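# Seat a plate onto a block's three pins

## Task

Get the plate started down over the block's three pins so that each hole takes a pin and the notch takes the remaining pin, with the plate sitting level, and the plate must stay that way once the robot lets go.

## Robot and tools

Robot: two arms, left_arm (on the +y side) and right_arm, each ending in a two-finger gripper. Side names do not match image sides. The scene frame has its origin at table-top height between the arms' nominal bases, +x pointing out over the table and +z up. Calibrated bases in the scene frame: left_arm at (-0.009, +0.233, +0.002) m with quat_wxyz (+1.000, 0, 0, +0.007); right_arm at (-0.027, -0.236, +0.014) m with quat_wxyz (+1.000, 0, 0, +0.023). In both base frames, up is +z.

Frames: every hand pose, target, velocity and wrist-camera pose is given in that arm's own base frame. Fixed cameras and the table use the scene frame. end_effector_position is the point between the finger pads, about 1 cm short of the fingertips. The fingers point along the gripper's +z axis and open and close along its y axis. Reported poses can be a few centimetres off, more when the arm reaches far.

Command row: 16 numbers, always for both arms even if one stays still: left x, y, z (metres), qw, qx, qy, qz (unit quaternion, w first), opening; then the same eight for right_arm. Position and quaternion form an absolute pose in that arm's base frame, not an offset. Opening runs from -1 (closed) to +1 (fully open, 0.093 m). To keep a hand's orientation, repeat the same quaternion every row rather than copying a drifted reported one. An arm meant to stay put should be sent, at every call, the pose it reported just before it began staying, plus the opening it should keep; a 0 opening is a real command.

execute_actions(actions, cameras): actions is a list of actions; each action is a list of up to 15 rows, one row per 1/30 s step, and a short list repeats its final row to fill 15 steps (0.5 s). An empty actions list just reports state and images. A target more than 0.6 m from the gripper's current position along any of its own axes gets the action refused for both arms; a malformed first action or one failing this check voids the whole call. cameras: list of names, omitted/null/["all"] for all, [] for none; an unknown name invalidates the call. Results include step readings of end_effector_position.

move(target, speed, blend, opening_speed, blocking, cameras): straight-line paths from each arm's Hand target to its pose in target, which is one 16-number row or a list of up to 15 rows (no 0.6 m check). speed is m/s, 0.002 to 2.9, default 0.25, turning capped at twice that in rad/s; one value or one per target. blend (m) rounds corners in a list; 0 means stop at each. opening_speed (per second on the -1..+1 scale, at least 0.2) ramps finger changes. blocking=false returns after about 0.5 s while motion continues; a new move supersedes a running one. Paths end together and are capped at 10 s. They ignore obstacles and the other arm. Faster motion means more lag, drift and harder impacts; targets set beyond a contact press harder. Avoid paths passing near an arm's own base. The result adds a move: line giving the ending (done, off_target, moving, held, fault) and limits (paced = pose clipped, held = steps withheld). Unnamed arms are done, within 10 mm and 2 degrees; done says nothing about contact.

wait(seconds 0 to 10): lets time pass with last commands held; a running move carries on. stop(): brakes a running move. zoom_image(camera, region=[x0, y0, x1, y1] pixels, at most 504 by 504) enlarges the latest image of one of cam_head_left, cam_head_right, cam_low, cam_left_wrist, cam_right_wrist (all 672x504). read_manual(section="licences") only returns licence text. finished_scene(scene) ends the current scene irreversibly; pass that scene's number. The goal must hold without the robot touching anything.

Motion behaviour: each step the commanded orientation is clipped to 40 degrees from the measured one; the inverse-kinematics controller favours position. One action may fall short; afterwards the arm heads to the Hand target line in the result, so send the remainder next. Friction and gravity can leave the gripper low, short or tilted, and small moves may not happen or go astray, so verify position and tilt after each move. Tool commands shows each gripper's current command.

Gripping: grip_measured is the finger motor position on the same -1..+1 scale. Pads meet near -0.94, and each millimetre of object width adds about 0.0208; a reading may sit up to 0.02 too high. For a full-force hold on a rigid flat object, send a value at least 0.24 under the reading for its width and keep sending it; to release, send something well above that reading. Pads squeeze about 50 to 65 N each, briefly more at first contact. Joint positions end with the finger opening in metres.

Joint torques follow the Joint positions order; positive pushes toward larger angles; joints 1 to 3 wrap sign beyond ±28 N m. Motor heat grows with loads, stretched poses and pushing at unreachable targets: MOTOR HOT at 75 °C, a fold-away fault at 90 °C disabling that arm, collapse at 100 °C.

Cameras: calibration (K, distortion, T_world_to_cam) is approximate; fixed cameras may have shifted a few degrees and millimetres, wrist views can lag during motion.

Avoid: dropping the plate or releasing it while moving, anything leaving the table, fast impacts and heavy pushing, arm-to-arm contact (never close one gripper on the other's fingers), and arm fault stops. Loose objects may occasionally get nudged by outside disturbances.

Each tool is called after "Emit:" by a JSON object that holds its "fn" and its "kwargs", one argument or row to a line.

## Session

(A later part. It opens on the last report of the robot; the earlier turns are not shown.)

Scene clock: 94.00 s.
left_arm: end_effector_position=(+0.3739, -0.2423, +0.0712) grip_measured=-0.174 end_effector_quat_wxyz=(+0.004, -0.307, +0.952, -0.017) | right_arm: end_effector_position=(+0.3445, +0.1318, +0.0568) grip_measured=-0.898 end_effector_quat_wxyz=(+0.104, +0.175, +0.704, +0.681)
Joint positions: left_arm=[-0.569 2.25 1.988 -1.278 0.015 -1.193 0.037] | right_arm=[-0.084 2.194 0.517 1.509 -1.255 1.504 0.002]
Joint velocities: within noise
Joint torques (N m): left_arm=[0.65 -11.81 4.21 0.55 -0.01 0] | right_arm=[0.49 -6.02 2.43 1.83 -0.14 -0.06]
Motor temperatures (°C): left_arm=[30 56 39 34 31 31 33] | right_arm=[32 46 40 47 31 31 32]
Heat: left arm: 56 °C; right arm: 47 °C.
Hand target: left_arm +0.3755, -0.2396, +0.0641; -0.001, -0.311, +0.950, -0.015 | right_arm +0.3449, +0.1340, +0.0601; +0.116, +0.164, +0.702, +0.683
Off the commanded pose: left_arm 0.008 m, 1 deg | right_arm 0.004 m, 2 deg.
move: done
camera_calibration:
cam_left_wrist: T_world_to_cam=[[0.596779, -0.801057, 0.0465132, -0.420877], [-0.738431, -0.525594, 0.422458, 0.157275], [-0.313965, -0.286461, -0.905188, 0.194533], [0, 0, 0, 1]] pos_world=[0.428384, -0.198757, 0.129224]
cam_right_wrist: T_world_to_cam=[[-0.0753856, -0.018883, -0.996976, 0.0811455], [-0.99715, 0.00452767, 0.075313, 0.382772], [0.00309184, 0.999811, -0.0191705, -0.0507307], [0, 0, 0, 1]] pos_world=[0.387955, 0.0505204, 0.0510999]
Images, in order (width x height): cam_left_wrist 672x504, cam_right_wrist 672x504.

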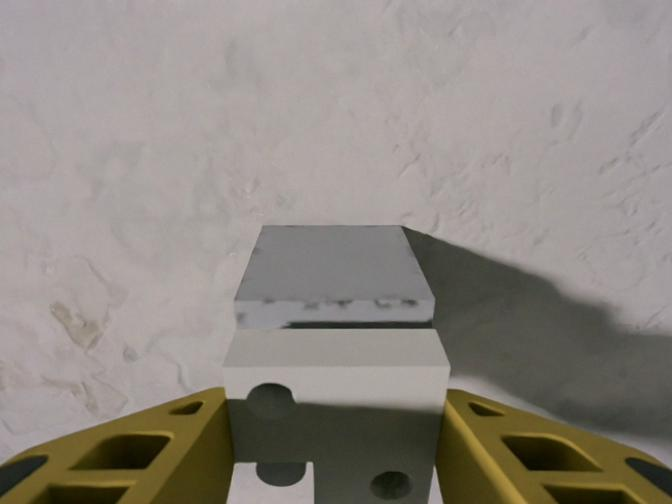

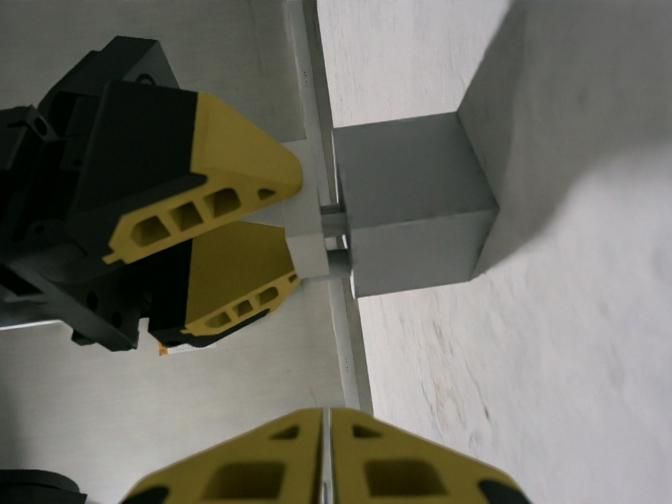

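Emit:
{"fn": "move", "kwargs": {
  "target": [0.3756, -0.2396, 0.0645, -0.0009, -0.3107, 0.9504, -0.0150, 0.10, 0.345, 0.134, 0.060, 0.117, 0.164, 0.701, 0.684, -0.9],
  "speed": 0.03,
  "opening_speed": 0.3,
  "cameras": ["cam_right_wrist", "cam_left_wrist"]
}}

Emit:
{"fn": "zoom_image", "kwargs": {
  "camera": "cam_right_wrist",
  "region": [280, 205, 360, 285]
}}

Emit:
{"fn": "zoom_image", "kwargs": {
  "camera": "cam_right_wrist",
  "region": [280, 125, 360, 205]
}}

Scene clock: 95.70 s.
left_arm: end_effector_position=(+0.3740, -0.2423, +0.0702) grip_measured=+0.098 end_effector_quat_wxyz=(+0.004, -0.307, +0.952, -0.016) | right_arm: end_effector_position=(+0.3445, +0.1318, +0.0568) grip_measured=-0.898 end_effector_quat_wxyz=(+0.104, +0.175, +0.704, +0.681)
Joint positions: left_arm=[-0.569 2.252 1.988 -1.277 0.015 -1.193 0.05] | right_arm=[-0.084 2.194 0.517 1.509 -1.255 1.504 0.002]
Joint velocities: within noise
Joint torques (N m): left_arm=[0.61 -11.99 4.38 0.53 0.02 -0.01] | right_arm=[0.5 -6 2.44 1.84 -0.13 -0.05]
Motor temperatures (°C): left_arm=[30 56 39 34 31 31 33] | right_arm=[32 46 40 47 31 31 32]
Heat: left arm: 56 °C; right arm: 47 °C.
Hand target: left_arm +0.3755, -0.2396, +0.0645; -0.001, -0.311, +0.950, -0.015 | right_arm +0.3449, +0.1340, +0.0601; +0.116, +0.164, +0.702, +0.683
Off the commanded pose: left_arm 0.007 m, 1 deg | right_arm 0.004 m, 2 deg.
move: done
camera_calibration:
cam_left_wrist: T_world_to_cam=[[0.596839, -0.801097, 0.04502, -0.420872], [-0.73787, -0.525962, 0.422981, 0.157412], [-0.31517, -0.28567, -0.905019, 0.194314], [0, 0, 0, 1]] pos_world=[0.428584, -0.198857, 0.128224]
cam_right_wrist: T_world_to_cam=[[-0.0753856, -0.018883, -0.996976, 0.0811455], [-0.99715, 0.00452767, 0.075313, 0.382772], [0.00309184, 0.999811, -0.0191705, -0.0507307], [0, 0, 0, 1]] pos_world=[0.387955, 0.0505204, 0.0510999]
Images, in order (width x height): cam_left_wrist 672x504, cam_right_wrist 672x504.

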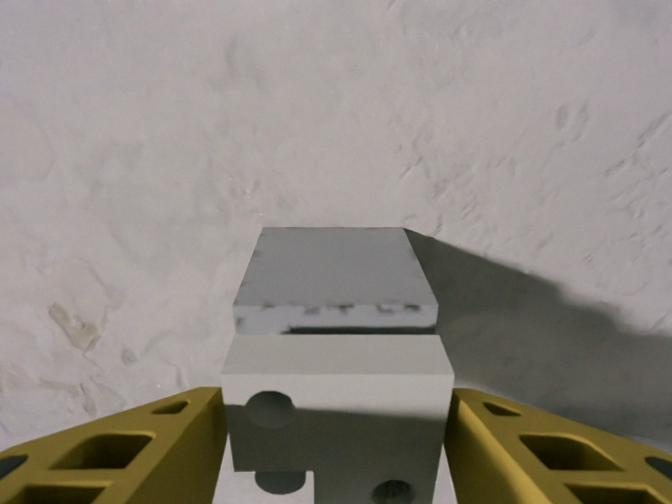

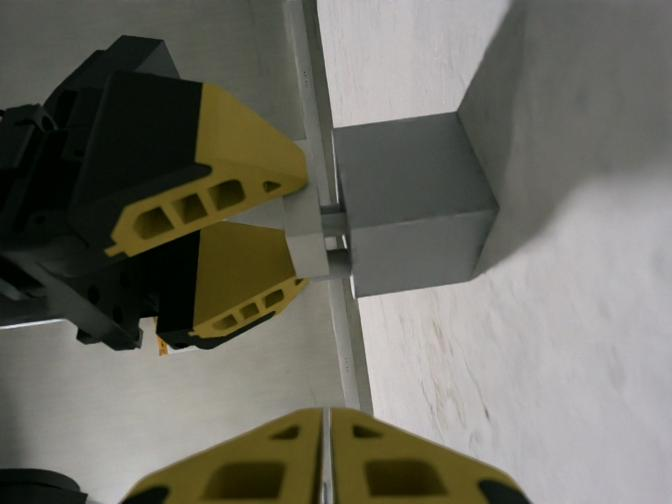

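Scaled by 6.300 from the camera's 672x504 image, which has a finer 960x720 frame.

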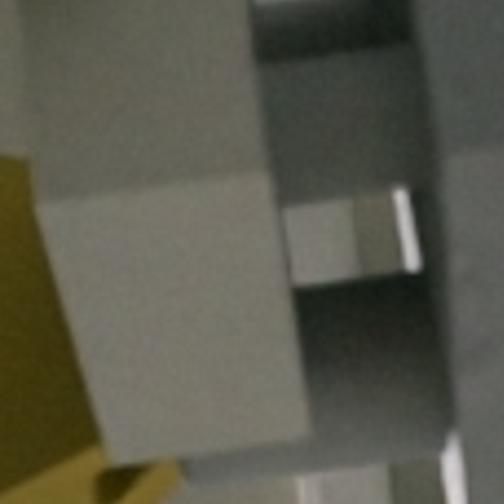

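Scaled by 6.300 from the camera's 672x504 image, which has a finer 960x720 frame.

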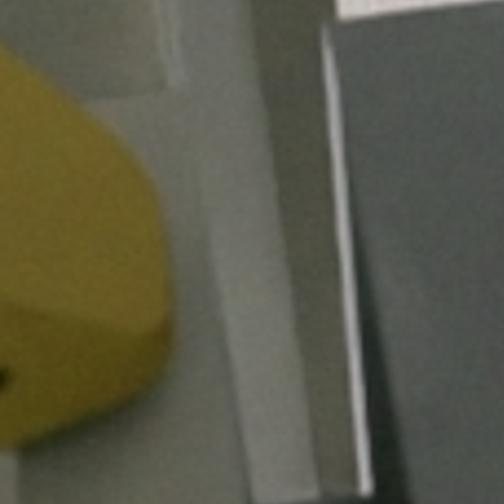

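Emit:
{"fn": "move", "kwargs": {
  "target": [0.3756, -0.2396, 0.0650, -0.0009, -0.3107, 0.9504, -0.0150, 0.65, 0.345, 0.134, 0.060, 0.117, 0.164, 0.701, 0.684, -0.9],
  "speed": 0.03,
  "opening_speed": 0.7,
  "cameras": ["cam_right_wrist", "cam_left_wrist"]
}}

Emit:
{"fn": "zoom_image", "kwargs": {
  "camera": "cam_right_wrist",
  "region": [260, 115, 400, 305]
}}

Scene clock: 96.77 s.
left_arm: end_effector_position=(+0.3740, -0.2423, +0.0702) grip_measured=+0.648 end_effector_quat_wxyz=(+0.004, -0.307, +0.952, -0.016) | right_arm: end_effector_position=(+0.3445, +0.1318, +0.0568) grip_measured=-0.898 end_effector_quat_wxyz=(+0.104, +0.175, +0.704, +0.681)
Joint positions: left_arm=[-0.569 2.252 1.988 -1.277 0.015 -1.193 0.076] | right_arm=[-0.084 2.194 0.517 1.509 -1.255 1.504 0.002]
Joint velocities: within noise
Joint torques (N m): left_arm=[0.59 -11.97 4.49 0.51 -0.01 0.01] | right_arm=[0.5 -5.98 2.41 1.83 -0.13 -0.07]
Motor temperatures (°C): left_arm=[30 56 39 34 31 31 33] | right_arm=[32 46 40 47 31 31 32]
Heat: left arm: 56 °C; right arm: 47 °C.
Hand target: left_arm +0.3755, -0.2396, +0.0650; -0.001, -0.311, +0.950, -0.015 | right_arm +0.3449, +0.1340, +0.0601; +0.116, +0.164, +0.702, +0.683
Off the commanded pose: left_arm 0.006 m, 1 deg | right_arm 0.004 m, 2 deg.
move: done
camera_calibration:
cam_left_wrist: T_world_to_cam=[[0.596839, -0.801097, 0.04502, -0.420872], [-0.73787, -0.525962, 0.422981, 0.157412], [-0.31517, -0.28567, -0.905019, 0.194314], [0, 0, 0, 1]] pos_world=[0.428584, -0.198857, 0.128224]
cam_right_wrist: T_world_to_cam=[[-0.0753856, -0.018883, -0.996976, 0.0811455], [-0.99715, 0.00452767, 0.075313, 0.382772], [0.00309184, 0.999811, -0.0191705, -0.0507307], [0, 0, 0, 1]] pos_world=[0.387955, 0.0505204, 0.0510999]
Images, in order (width x height): cam_left_wrist 672x504, cam_right_wrist 672x504.

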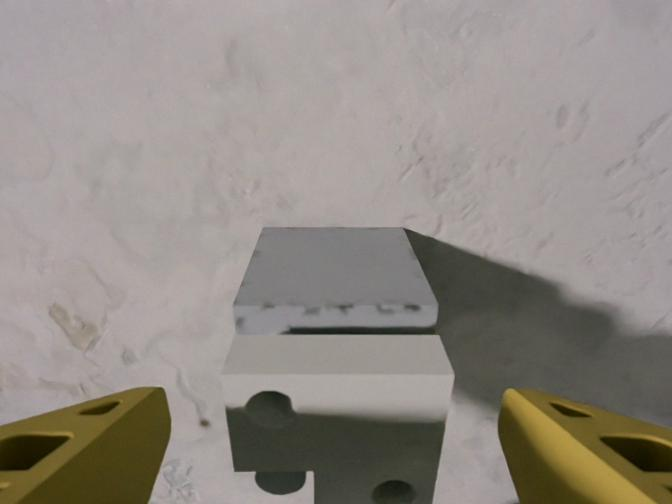

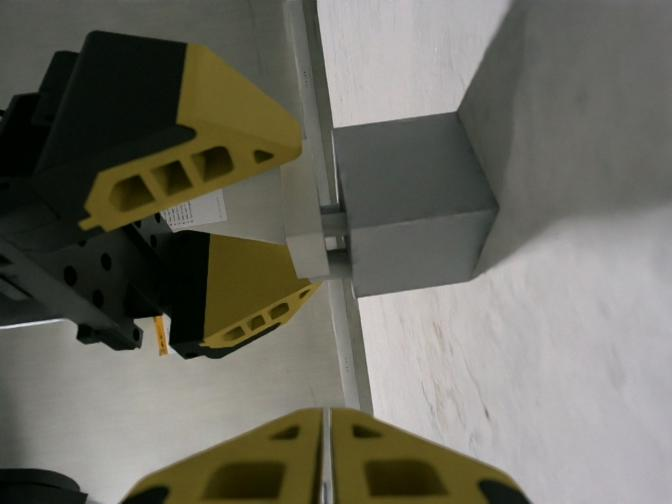

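Scaled by 2.653 from the camera's 672x504 image, which has a finer 960x720 frame.

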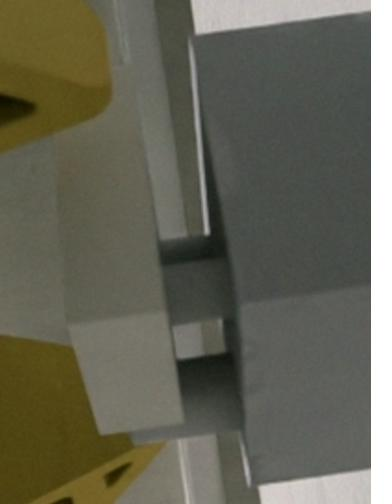

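Emit:
{"fn": "move", "kwargs": {
  "target": [
    [0.3756, -0.2396, 0.085, -0.0009, -0.3107, 0.9504, -0.0150, 0.65, 0.345, 0.134, 0.060, 0.117, 0.164, 0.701, 0.684, -0.9]
  ],
  "speed": 0.04,
  "cameras": ["cam_left_wrist", "cam_right_wrist"]
}}

Scene clock: 98.17 s.
left_arm: end_effector_position=(+0.3711, -0.2405, +0.0815) grip_measured=+0.648 end_effector_quat_wxyz=(-0.001, -0.307, +0.952, -0.011) | right_arm: end_effector_position=(+0.3445, +0.1318, +0.0568) grip_measured=-0.898 end_effector_quat_wxyz=(+0.104, +0.175, +0.704, +0.681)
Joint positions: left_arm=[-0.569 2.252 2.033 -1.336 0.015 -1.193 0.076] | right_arm=[-0.084 2.194 0.517 1.509 -1.255 1.504 0.002]
Joint velocities: within noise
Joint torques (N m): left_arm=[0.61 -12.04 6.9 0.29 -0.01 0] | right_arm=[0.49 -6 2.43 1.83 -0.13 -0.06]
Motor temperatures (°C): left_arm=[30 56 39 34 31 31 32] | right_arm=[32 46 40 47 31 31 32]
Heat: left arm: 56 °C; right arm: 47 °C.
Hand target: left_arm +0.3755, -0.2395, +0.0849; -0.001, -0.311, +0.950, -0.015 | right_arm +0.3449, +0.1340, +0.0601; +0.116, +0.164, +0.702, +0.683
Off the commanded pose: left_arm 0.006 m, 1 deg | right_arm 0.004 m, 2 deg.
move: done
camera_calibration:
cam_left_wrist: T_world_to_cam=[[0.597294, -0.801391, 0.0318129, -0.417345], [-0.732809, -0.5292, 0.427714, 0.148415], [-0.32593, -0.278784, -0.903354, 0.209692], [0, 0, 0, 1]] pos_world=[0.426383, -0.197457, 0.139224]
cam_right_wrist: T_world_to_cam=[[-0.0753856, -0.018883, -0.996976, 0.0811455], [-0.99715, 0.00452767, 0.075313, 0.382772], [0.00309184, 0.999811, -0.0191705, -0.0507307], [0, 0, 0, 1]] pos_world=[0.387955, 0.0505204, 0.0510999]
Images, in order (width x height): cam_left_wrist 672x504, cam_right_wrist 672x504.

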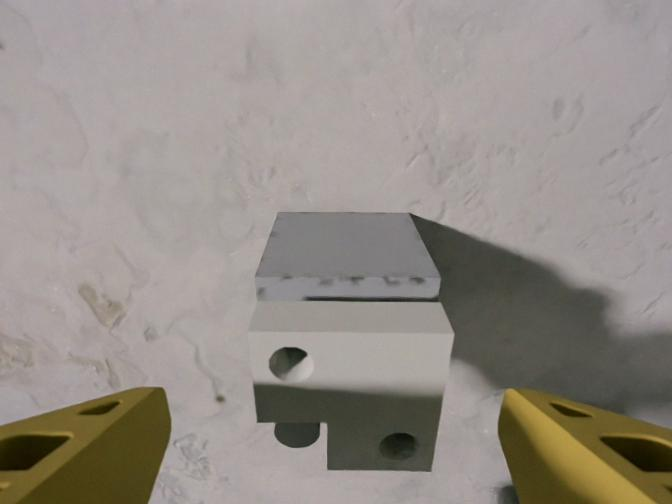

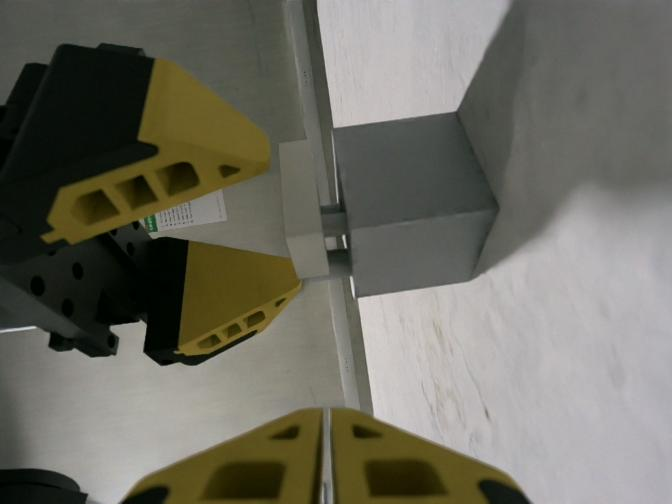

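Emit:
{"fn": "move", "kwargs": {
  "target": [
    [0.3756, -0.2396, 0.120, -0.0009, -0.3107, 0.9504, -0.0150, 0.65, 0.345, 0.134, 0.060, 0.117, 0.164, 0.701, 0.684, -0.9],
    [0.3756, -0.2396, 0.150, -0.0009, -0.3107, 0.9504, -0.0150, 0.65, 0.345, 0.134, 0.060, 0.117, 0.164, 0.701, 0.684, -0.9]
  ],
  "speed": 0.06,
  "cameras": ["cam_left_wrist", "cam_right_wrist"]
}}

Emit:
{"fn": "zoom_image", "kwargs": {
  "camera": "cam_right_wrist",
  "region": [260, 180, 380, 300]
}}

Scene clock: 99.80 s.
left_arm: end_effector_position=(+0.3725, -0.2414, +0.1347) grip_measured=+0.648 end_effector_quat_wxyz=(+0.004, -0.307, +0.952, -0.016) | right_arm: end_effector_position=(+0.3445, +0.1318, +0.0568) grip_measured=-0.898 end_effector_quat_wxyz=(+0.104, +0.175, +0.704, +0.681)
Joint positions: left_arm=[-0.569 2.283 2.298 -1.556 0.015 -1.193 0.076] | right_arm=[-0.084 2.194 0.517 1.509 -1.255 1.504 0.002]
Joint velocities: within noise
Joint torques (N m): left_arm=[0.64 -14.67 6.67 0.33 0 -0.01] | right_arm=[0.5 -6.01 2.41 1.83 -0.14 -0.06]
Motor temperatures (°C): left_arm=[30 56 39 34 31 31 32] | right_arm=[32 46 40 48 31 31 32]
Heat: left arm: 56 °C; right arm: 48 °C.
Hand target: left_arm +0.3752, -0.2393, +0.1496; +0.013, -0.311, +0.950, -0.031 | right_arm +0.3449, +0.1340, +0.0601; +0.116, +0.164, +0.702, +0.683
Off the commanded pose: left_arm 0.016 m, 1 deg | right_arm 0.004 m, 2 deg.
joint sent to its limit (left arm) — joint 4 (wrist pitch), lower limit. The joint targets still meet the commanded pose.
move: off_target (left_arm)
camera_calibration:
cam_left_wrist: T_world_to_cam=[[0.596834, -0.80108, 0.0453897, -0.422221], [-0.737996, -0.525874, 0.42287, 0.129631], [-0.314883, -0.285881, -0.905053, 0.252224], [0, 0, 0, 1]] pos_world=[0.427084, -0.197957, 0.192624]
cam_right_wrist: T_world_to_cam=[[-0.0753856, -0.018883, -0.996976, 0.0811455], [-0.99715, 0.00452767, 0.075313, 0.382772], [0.00309184, 0.999811, -0.0191705, -0.0507307], [0, 0, 0, 1]] pos_world=[0.387955, 0.0505204, 0.0510999]
Images, in order (width x height): cam_left_wrist 672x504, cam_right_wrist 672x504.

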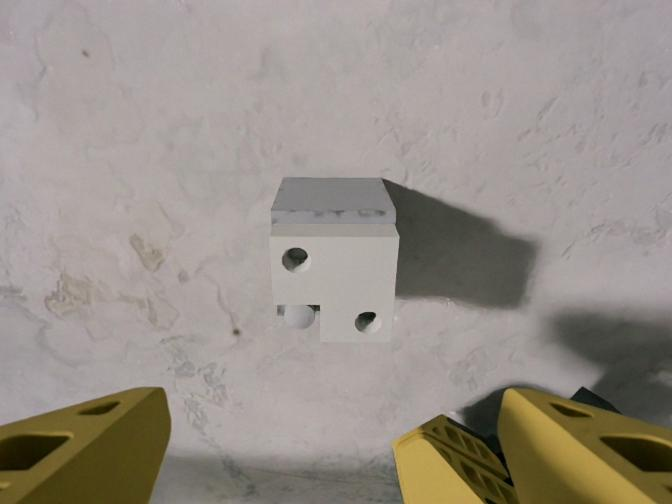

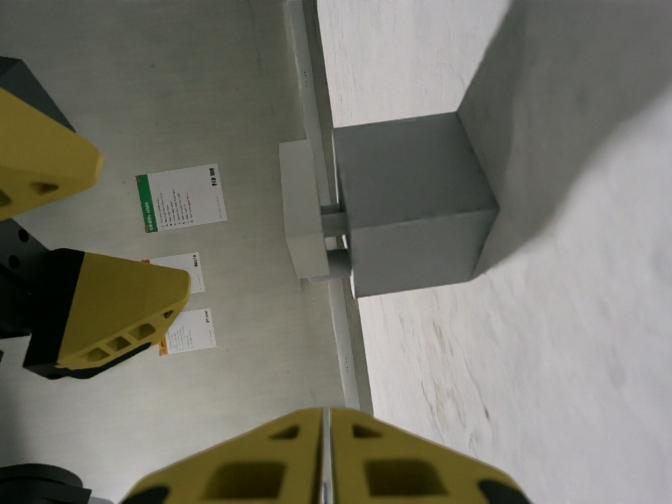

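Scaled by 4.200 from the camera's 672x504 image, which has a finer 960x720 frame.

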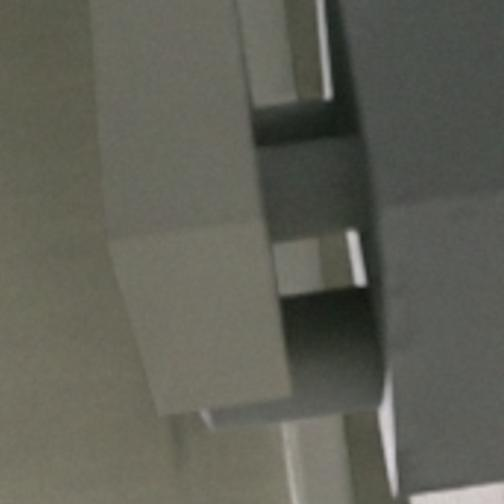

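Emit:
{"fn": "zoom_image", "kwargs": {
  "camera": "cam_right_wrist",
  "region": [290, 220, 370, 300]
}}

Emit:
{"fn": "zoom_image", "kwargs": {
  "camera": "cam_left_wrist",
  "region": [250, 160, 420, 360]
}}

Emit:
{"fn": "wait", "kwargs": {
  "seconds": 0
}}

Scaled by 6.300 from the camera's 672x504 image, which has a finer 960x720 frame.

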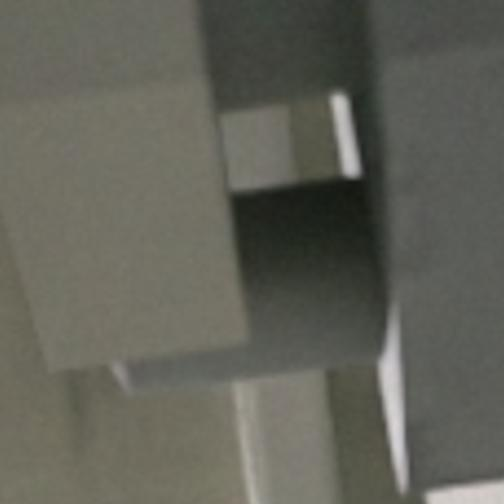

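Scaled by 2.520 from the camera's 672x504 image, which has a finer 960x720 frame.

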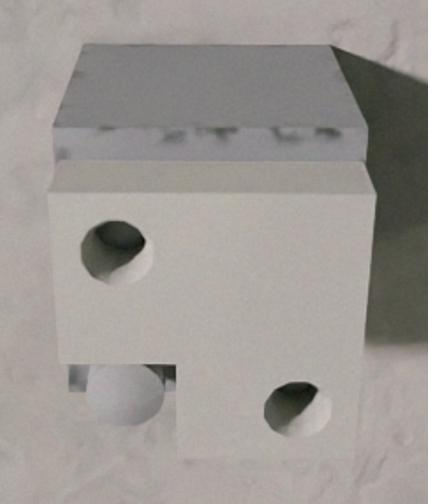

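Scene clock: 101.63 s.
left_arm: end_effector_position=(+0.3722, -0.2412, +0.1346) grip_measured=+0.648 end_effector_quat_wxyz=(+0.003, -0.307, +0.952, -0.016) | right_arm: end_effector_position=(+0.3445, +0.1318, +0.0568) grip_measured=-0.898 end_effector_quat_wxyz=(+0.104, +0.175, +0.704, +0.681)
Joint positions: left_arm=[-0.569 2.283 2.298 -1.557 0.015 -1.193 0.076] | right_arm=[-0.084 2.194 0.517 1.509 -1.255 1.504 0.002]
Joint velocities: within noise
Joint torques (N m): left_arm=[0.59 -14.64 6.67 0.35 0.01 -0.03] | right_arm=[0.51 -5.98 2.4 1.84 -0.14 -0.06]
Motor temperatures (°C): left_arm=[30 57 39 34 31 31 32] | right_arm=[32 46 40 48 31 31 32]
Heat: left arm: 57 °C; right arm: 48 °C.
Hand target: left_arm +0.3751, -0.2393, +0.1496; +0.013, -0.311, +0.950, -0.031 | right_arm +0.3449, +0.1340, +0.0601; +0.116, +0.164, +0.702, +0.683
Tool commands: left_gripper/opening=+0.65 right_gripper/opening=-0.9
Off the commanded pose: left_arm 0.016 m, 1 deg | right_arm 0.004 m, 2 deg.
camera_calibration:
cam_left_wrist: T_world_to_cam=[[0.596831, -0.801164, 0.0439266, -0.421675], [-0.737495, -0.526189, 0.423351, 0.12922], [-0.31606, -0.285065, -0.9049, 0.252852], [0, 0, 0, 1]] pos_world=[0.426884, -0.197757, 0.192624]
cam_right_wrist: T_world_to_cam=[[-0.0753856, -0.018883, -0.996976, 0.0811455], [-0.99715, 0.00452767, 0.075313, 0.382772], [0.00309184, 0.999811, -0.0191705, -0.0507307], [0, 0, 0, 1]] pos_world=[0.387955, 0.0505204, 0.0510999]

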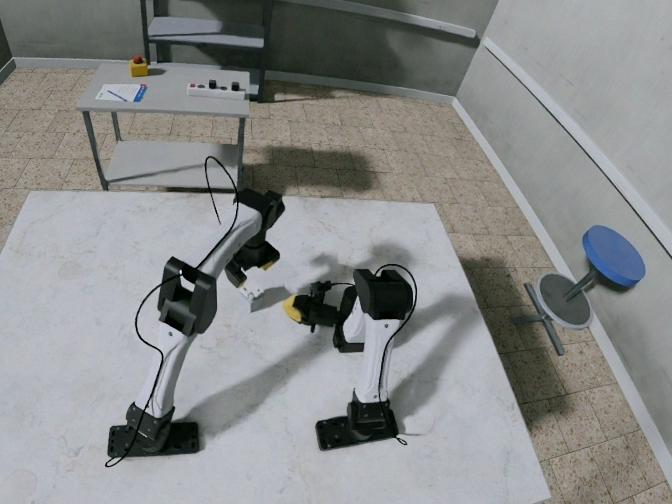

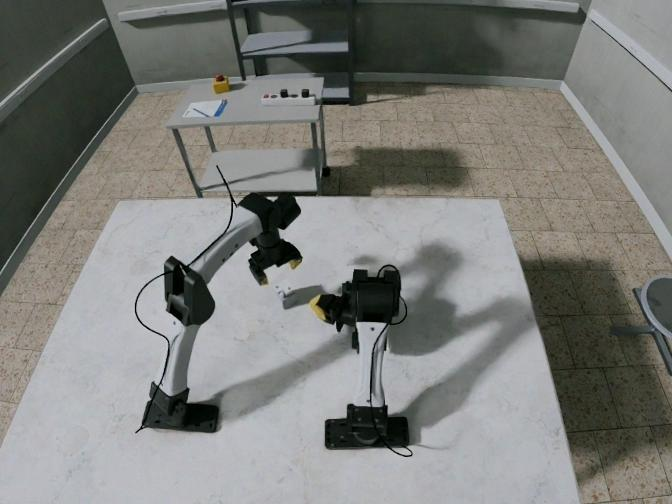

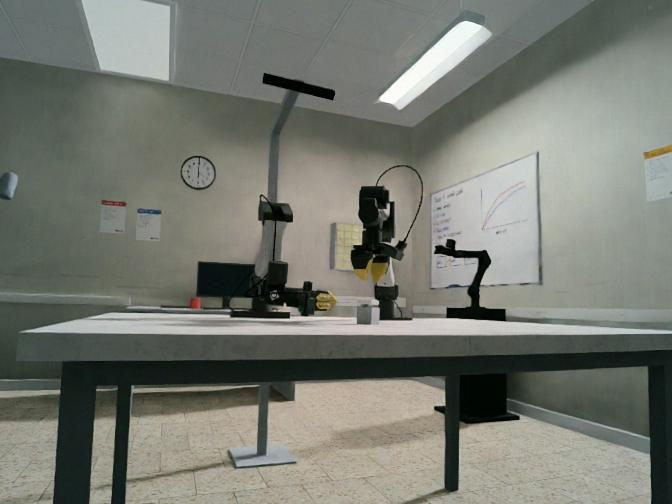

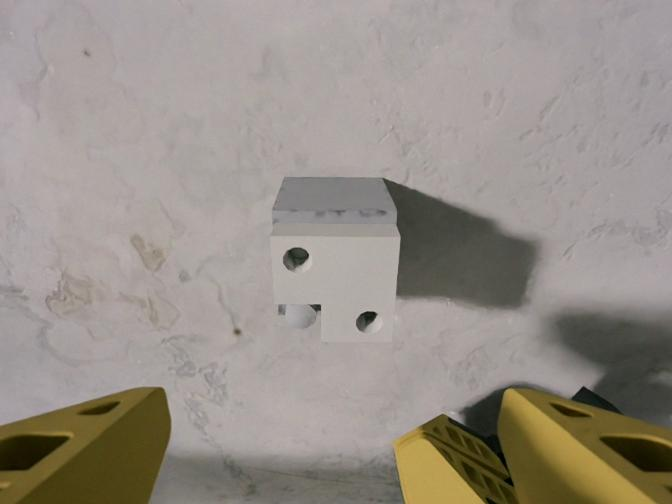

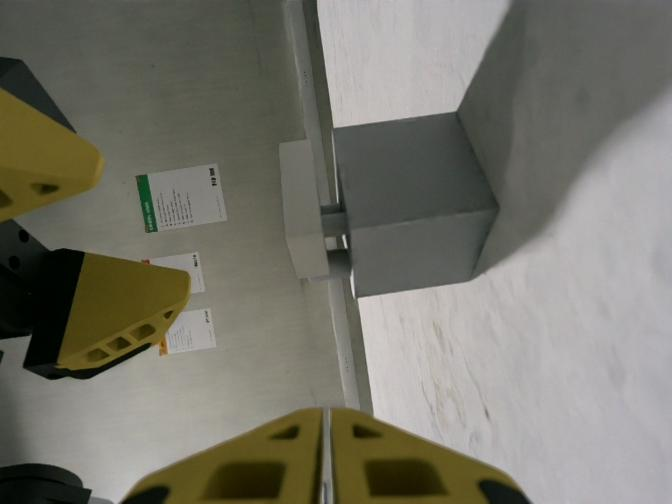

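Emit:
{"fn": "zoom_image", "kwargs": {
  "camera": "cam_right_wrist",
  "region": [265, 110, 385, 230]
}}

Emit:
{"fn": "zoom_image", "kwargs": {
  "camera": "cam_right_wrist",
  "region": [265, 190, 385, 310]
}}

Emit:
{"fn": "zoom_image", "kwargs": {
  "camera": "cam_low",
  "region": [340, 290, 400, 335]
}}

Scaled by 4.200 from the camera's 672x504 image, which has a finer 960x720 frame.

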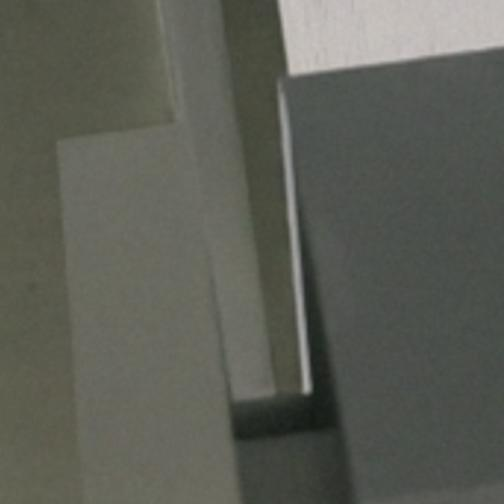

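Scaled by 4.200 from the camera's 672x504 image, which has a finer 960x720 frame.

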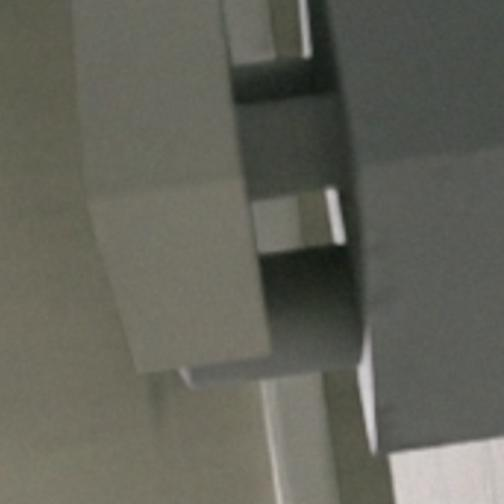

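Scaled by 8.400 from the camera's 672x504 image, which has a finer 960x720 frame.

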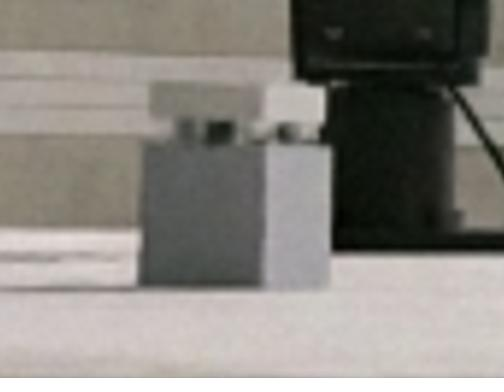

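Emit:
{"fn": "zoom_image", "kwargs": {
  "camera": "cam_right_wrist",
  "region": [275, 125, 335, 185]
}}

Emit:
{"fn": "zoom_image", "kwargs": {
  "camera": "cam_right_wrist",
  "region": [285, 180, 345, 240]
}}

Scaled by 8.400 from the camera's 672x504 image, which has a finer 960x720 frame.

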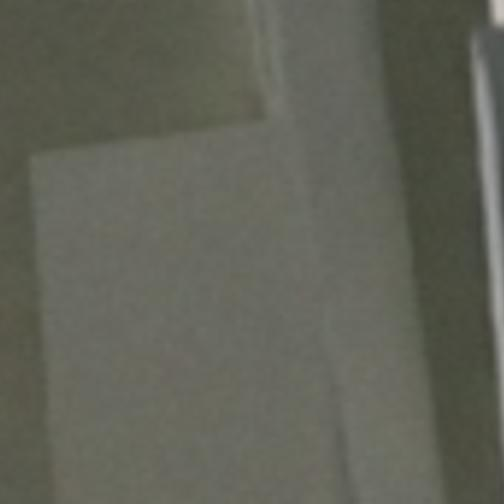

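Scaled by 8.400 from the camera's 672x504 image, which has a finer 960x720 frame.

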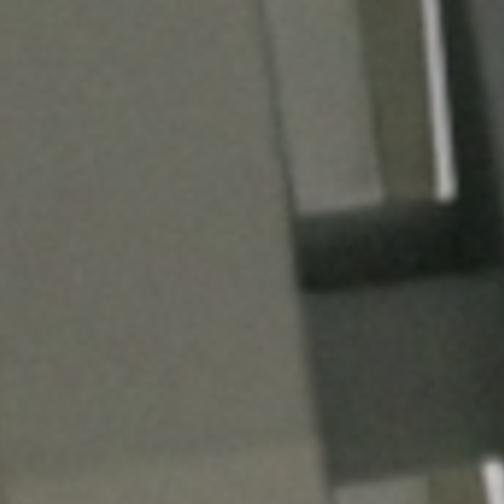

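Emit:
{"fn": "zoom_image", "kwargs": {
  "camera": "cam_left_wrist",
  "region": [276, 236, 326, 286]
}}

Emit:
{"fn": "zoom_image", "kwargs": {
  "camera": "cam_left_wrist",
  "region": [344, 296, 394, 346]
}}

Emit:
{"fn": "zoom_image", "kwargs": {
  "camera": "cam_left_wrist",
  "region": [272, 290, 332, 350]
}}

Scaled by 10.080 from the camera's 672x504 image, which has a finer 960x720 frame.

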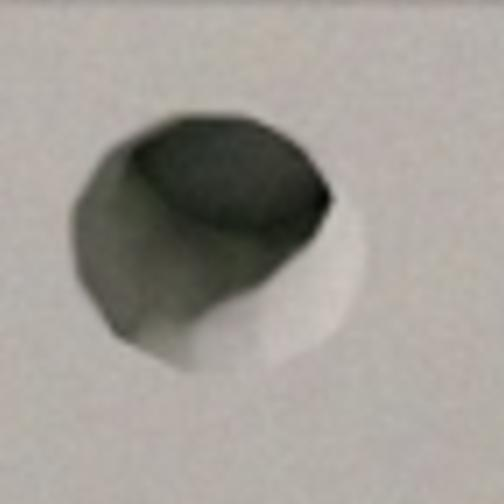

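Scaled by 10.080 from the camera's 672x504 image, which has a finer 960x720 frame.

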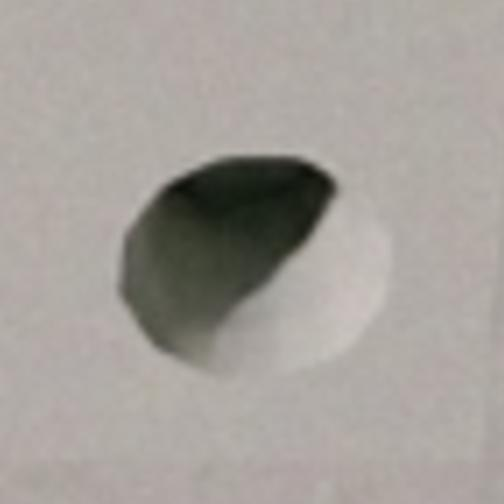

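Scaled by 8.400 from the camera's 672x504 image, which has a finer 960x720 frame.

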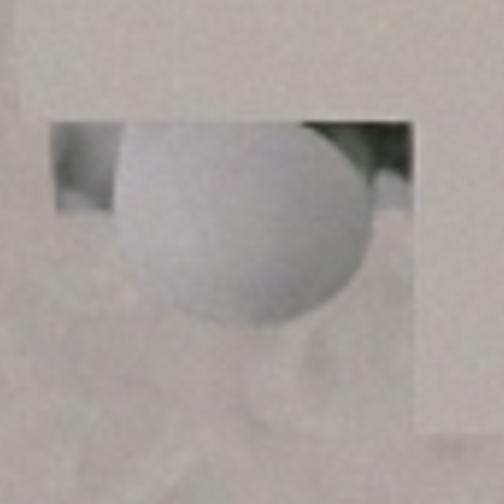

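Emit:
{"fn": "finished_scene", "kwargs": {
  "scene": 2
}}

The scene is finished: the task was done.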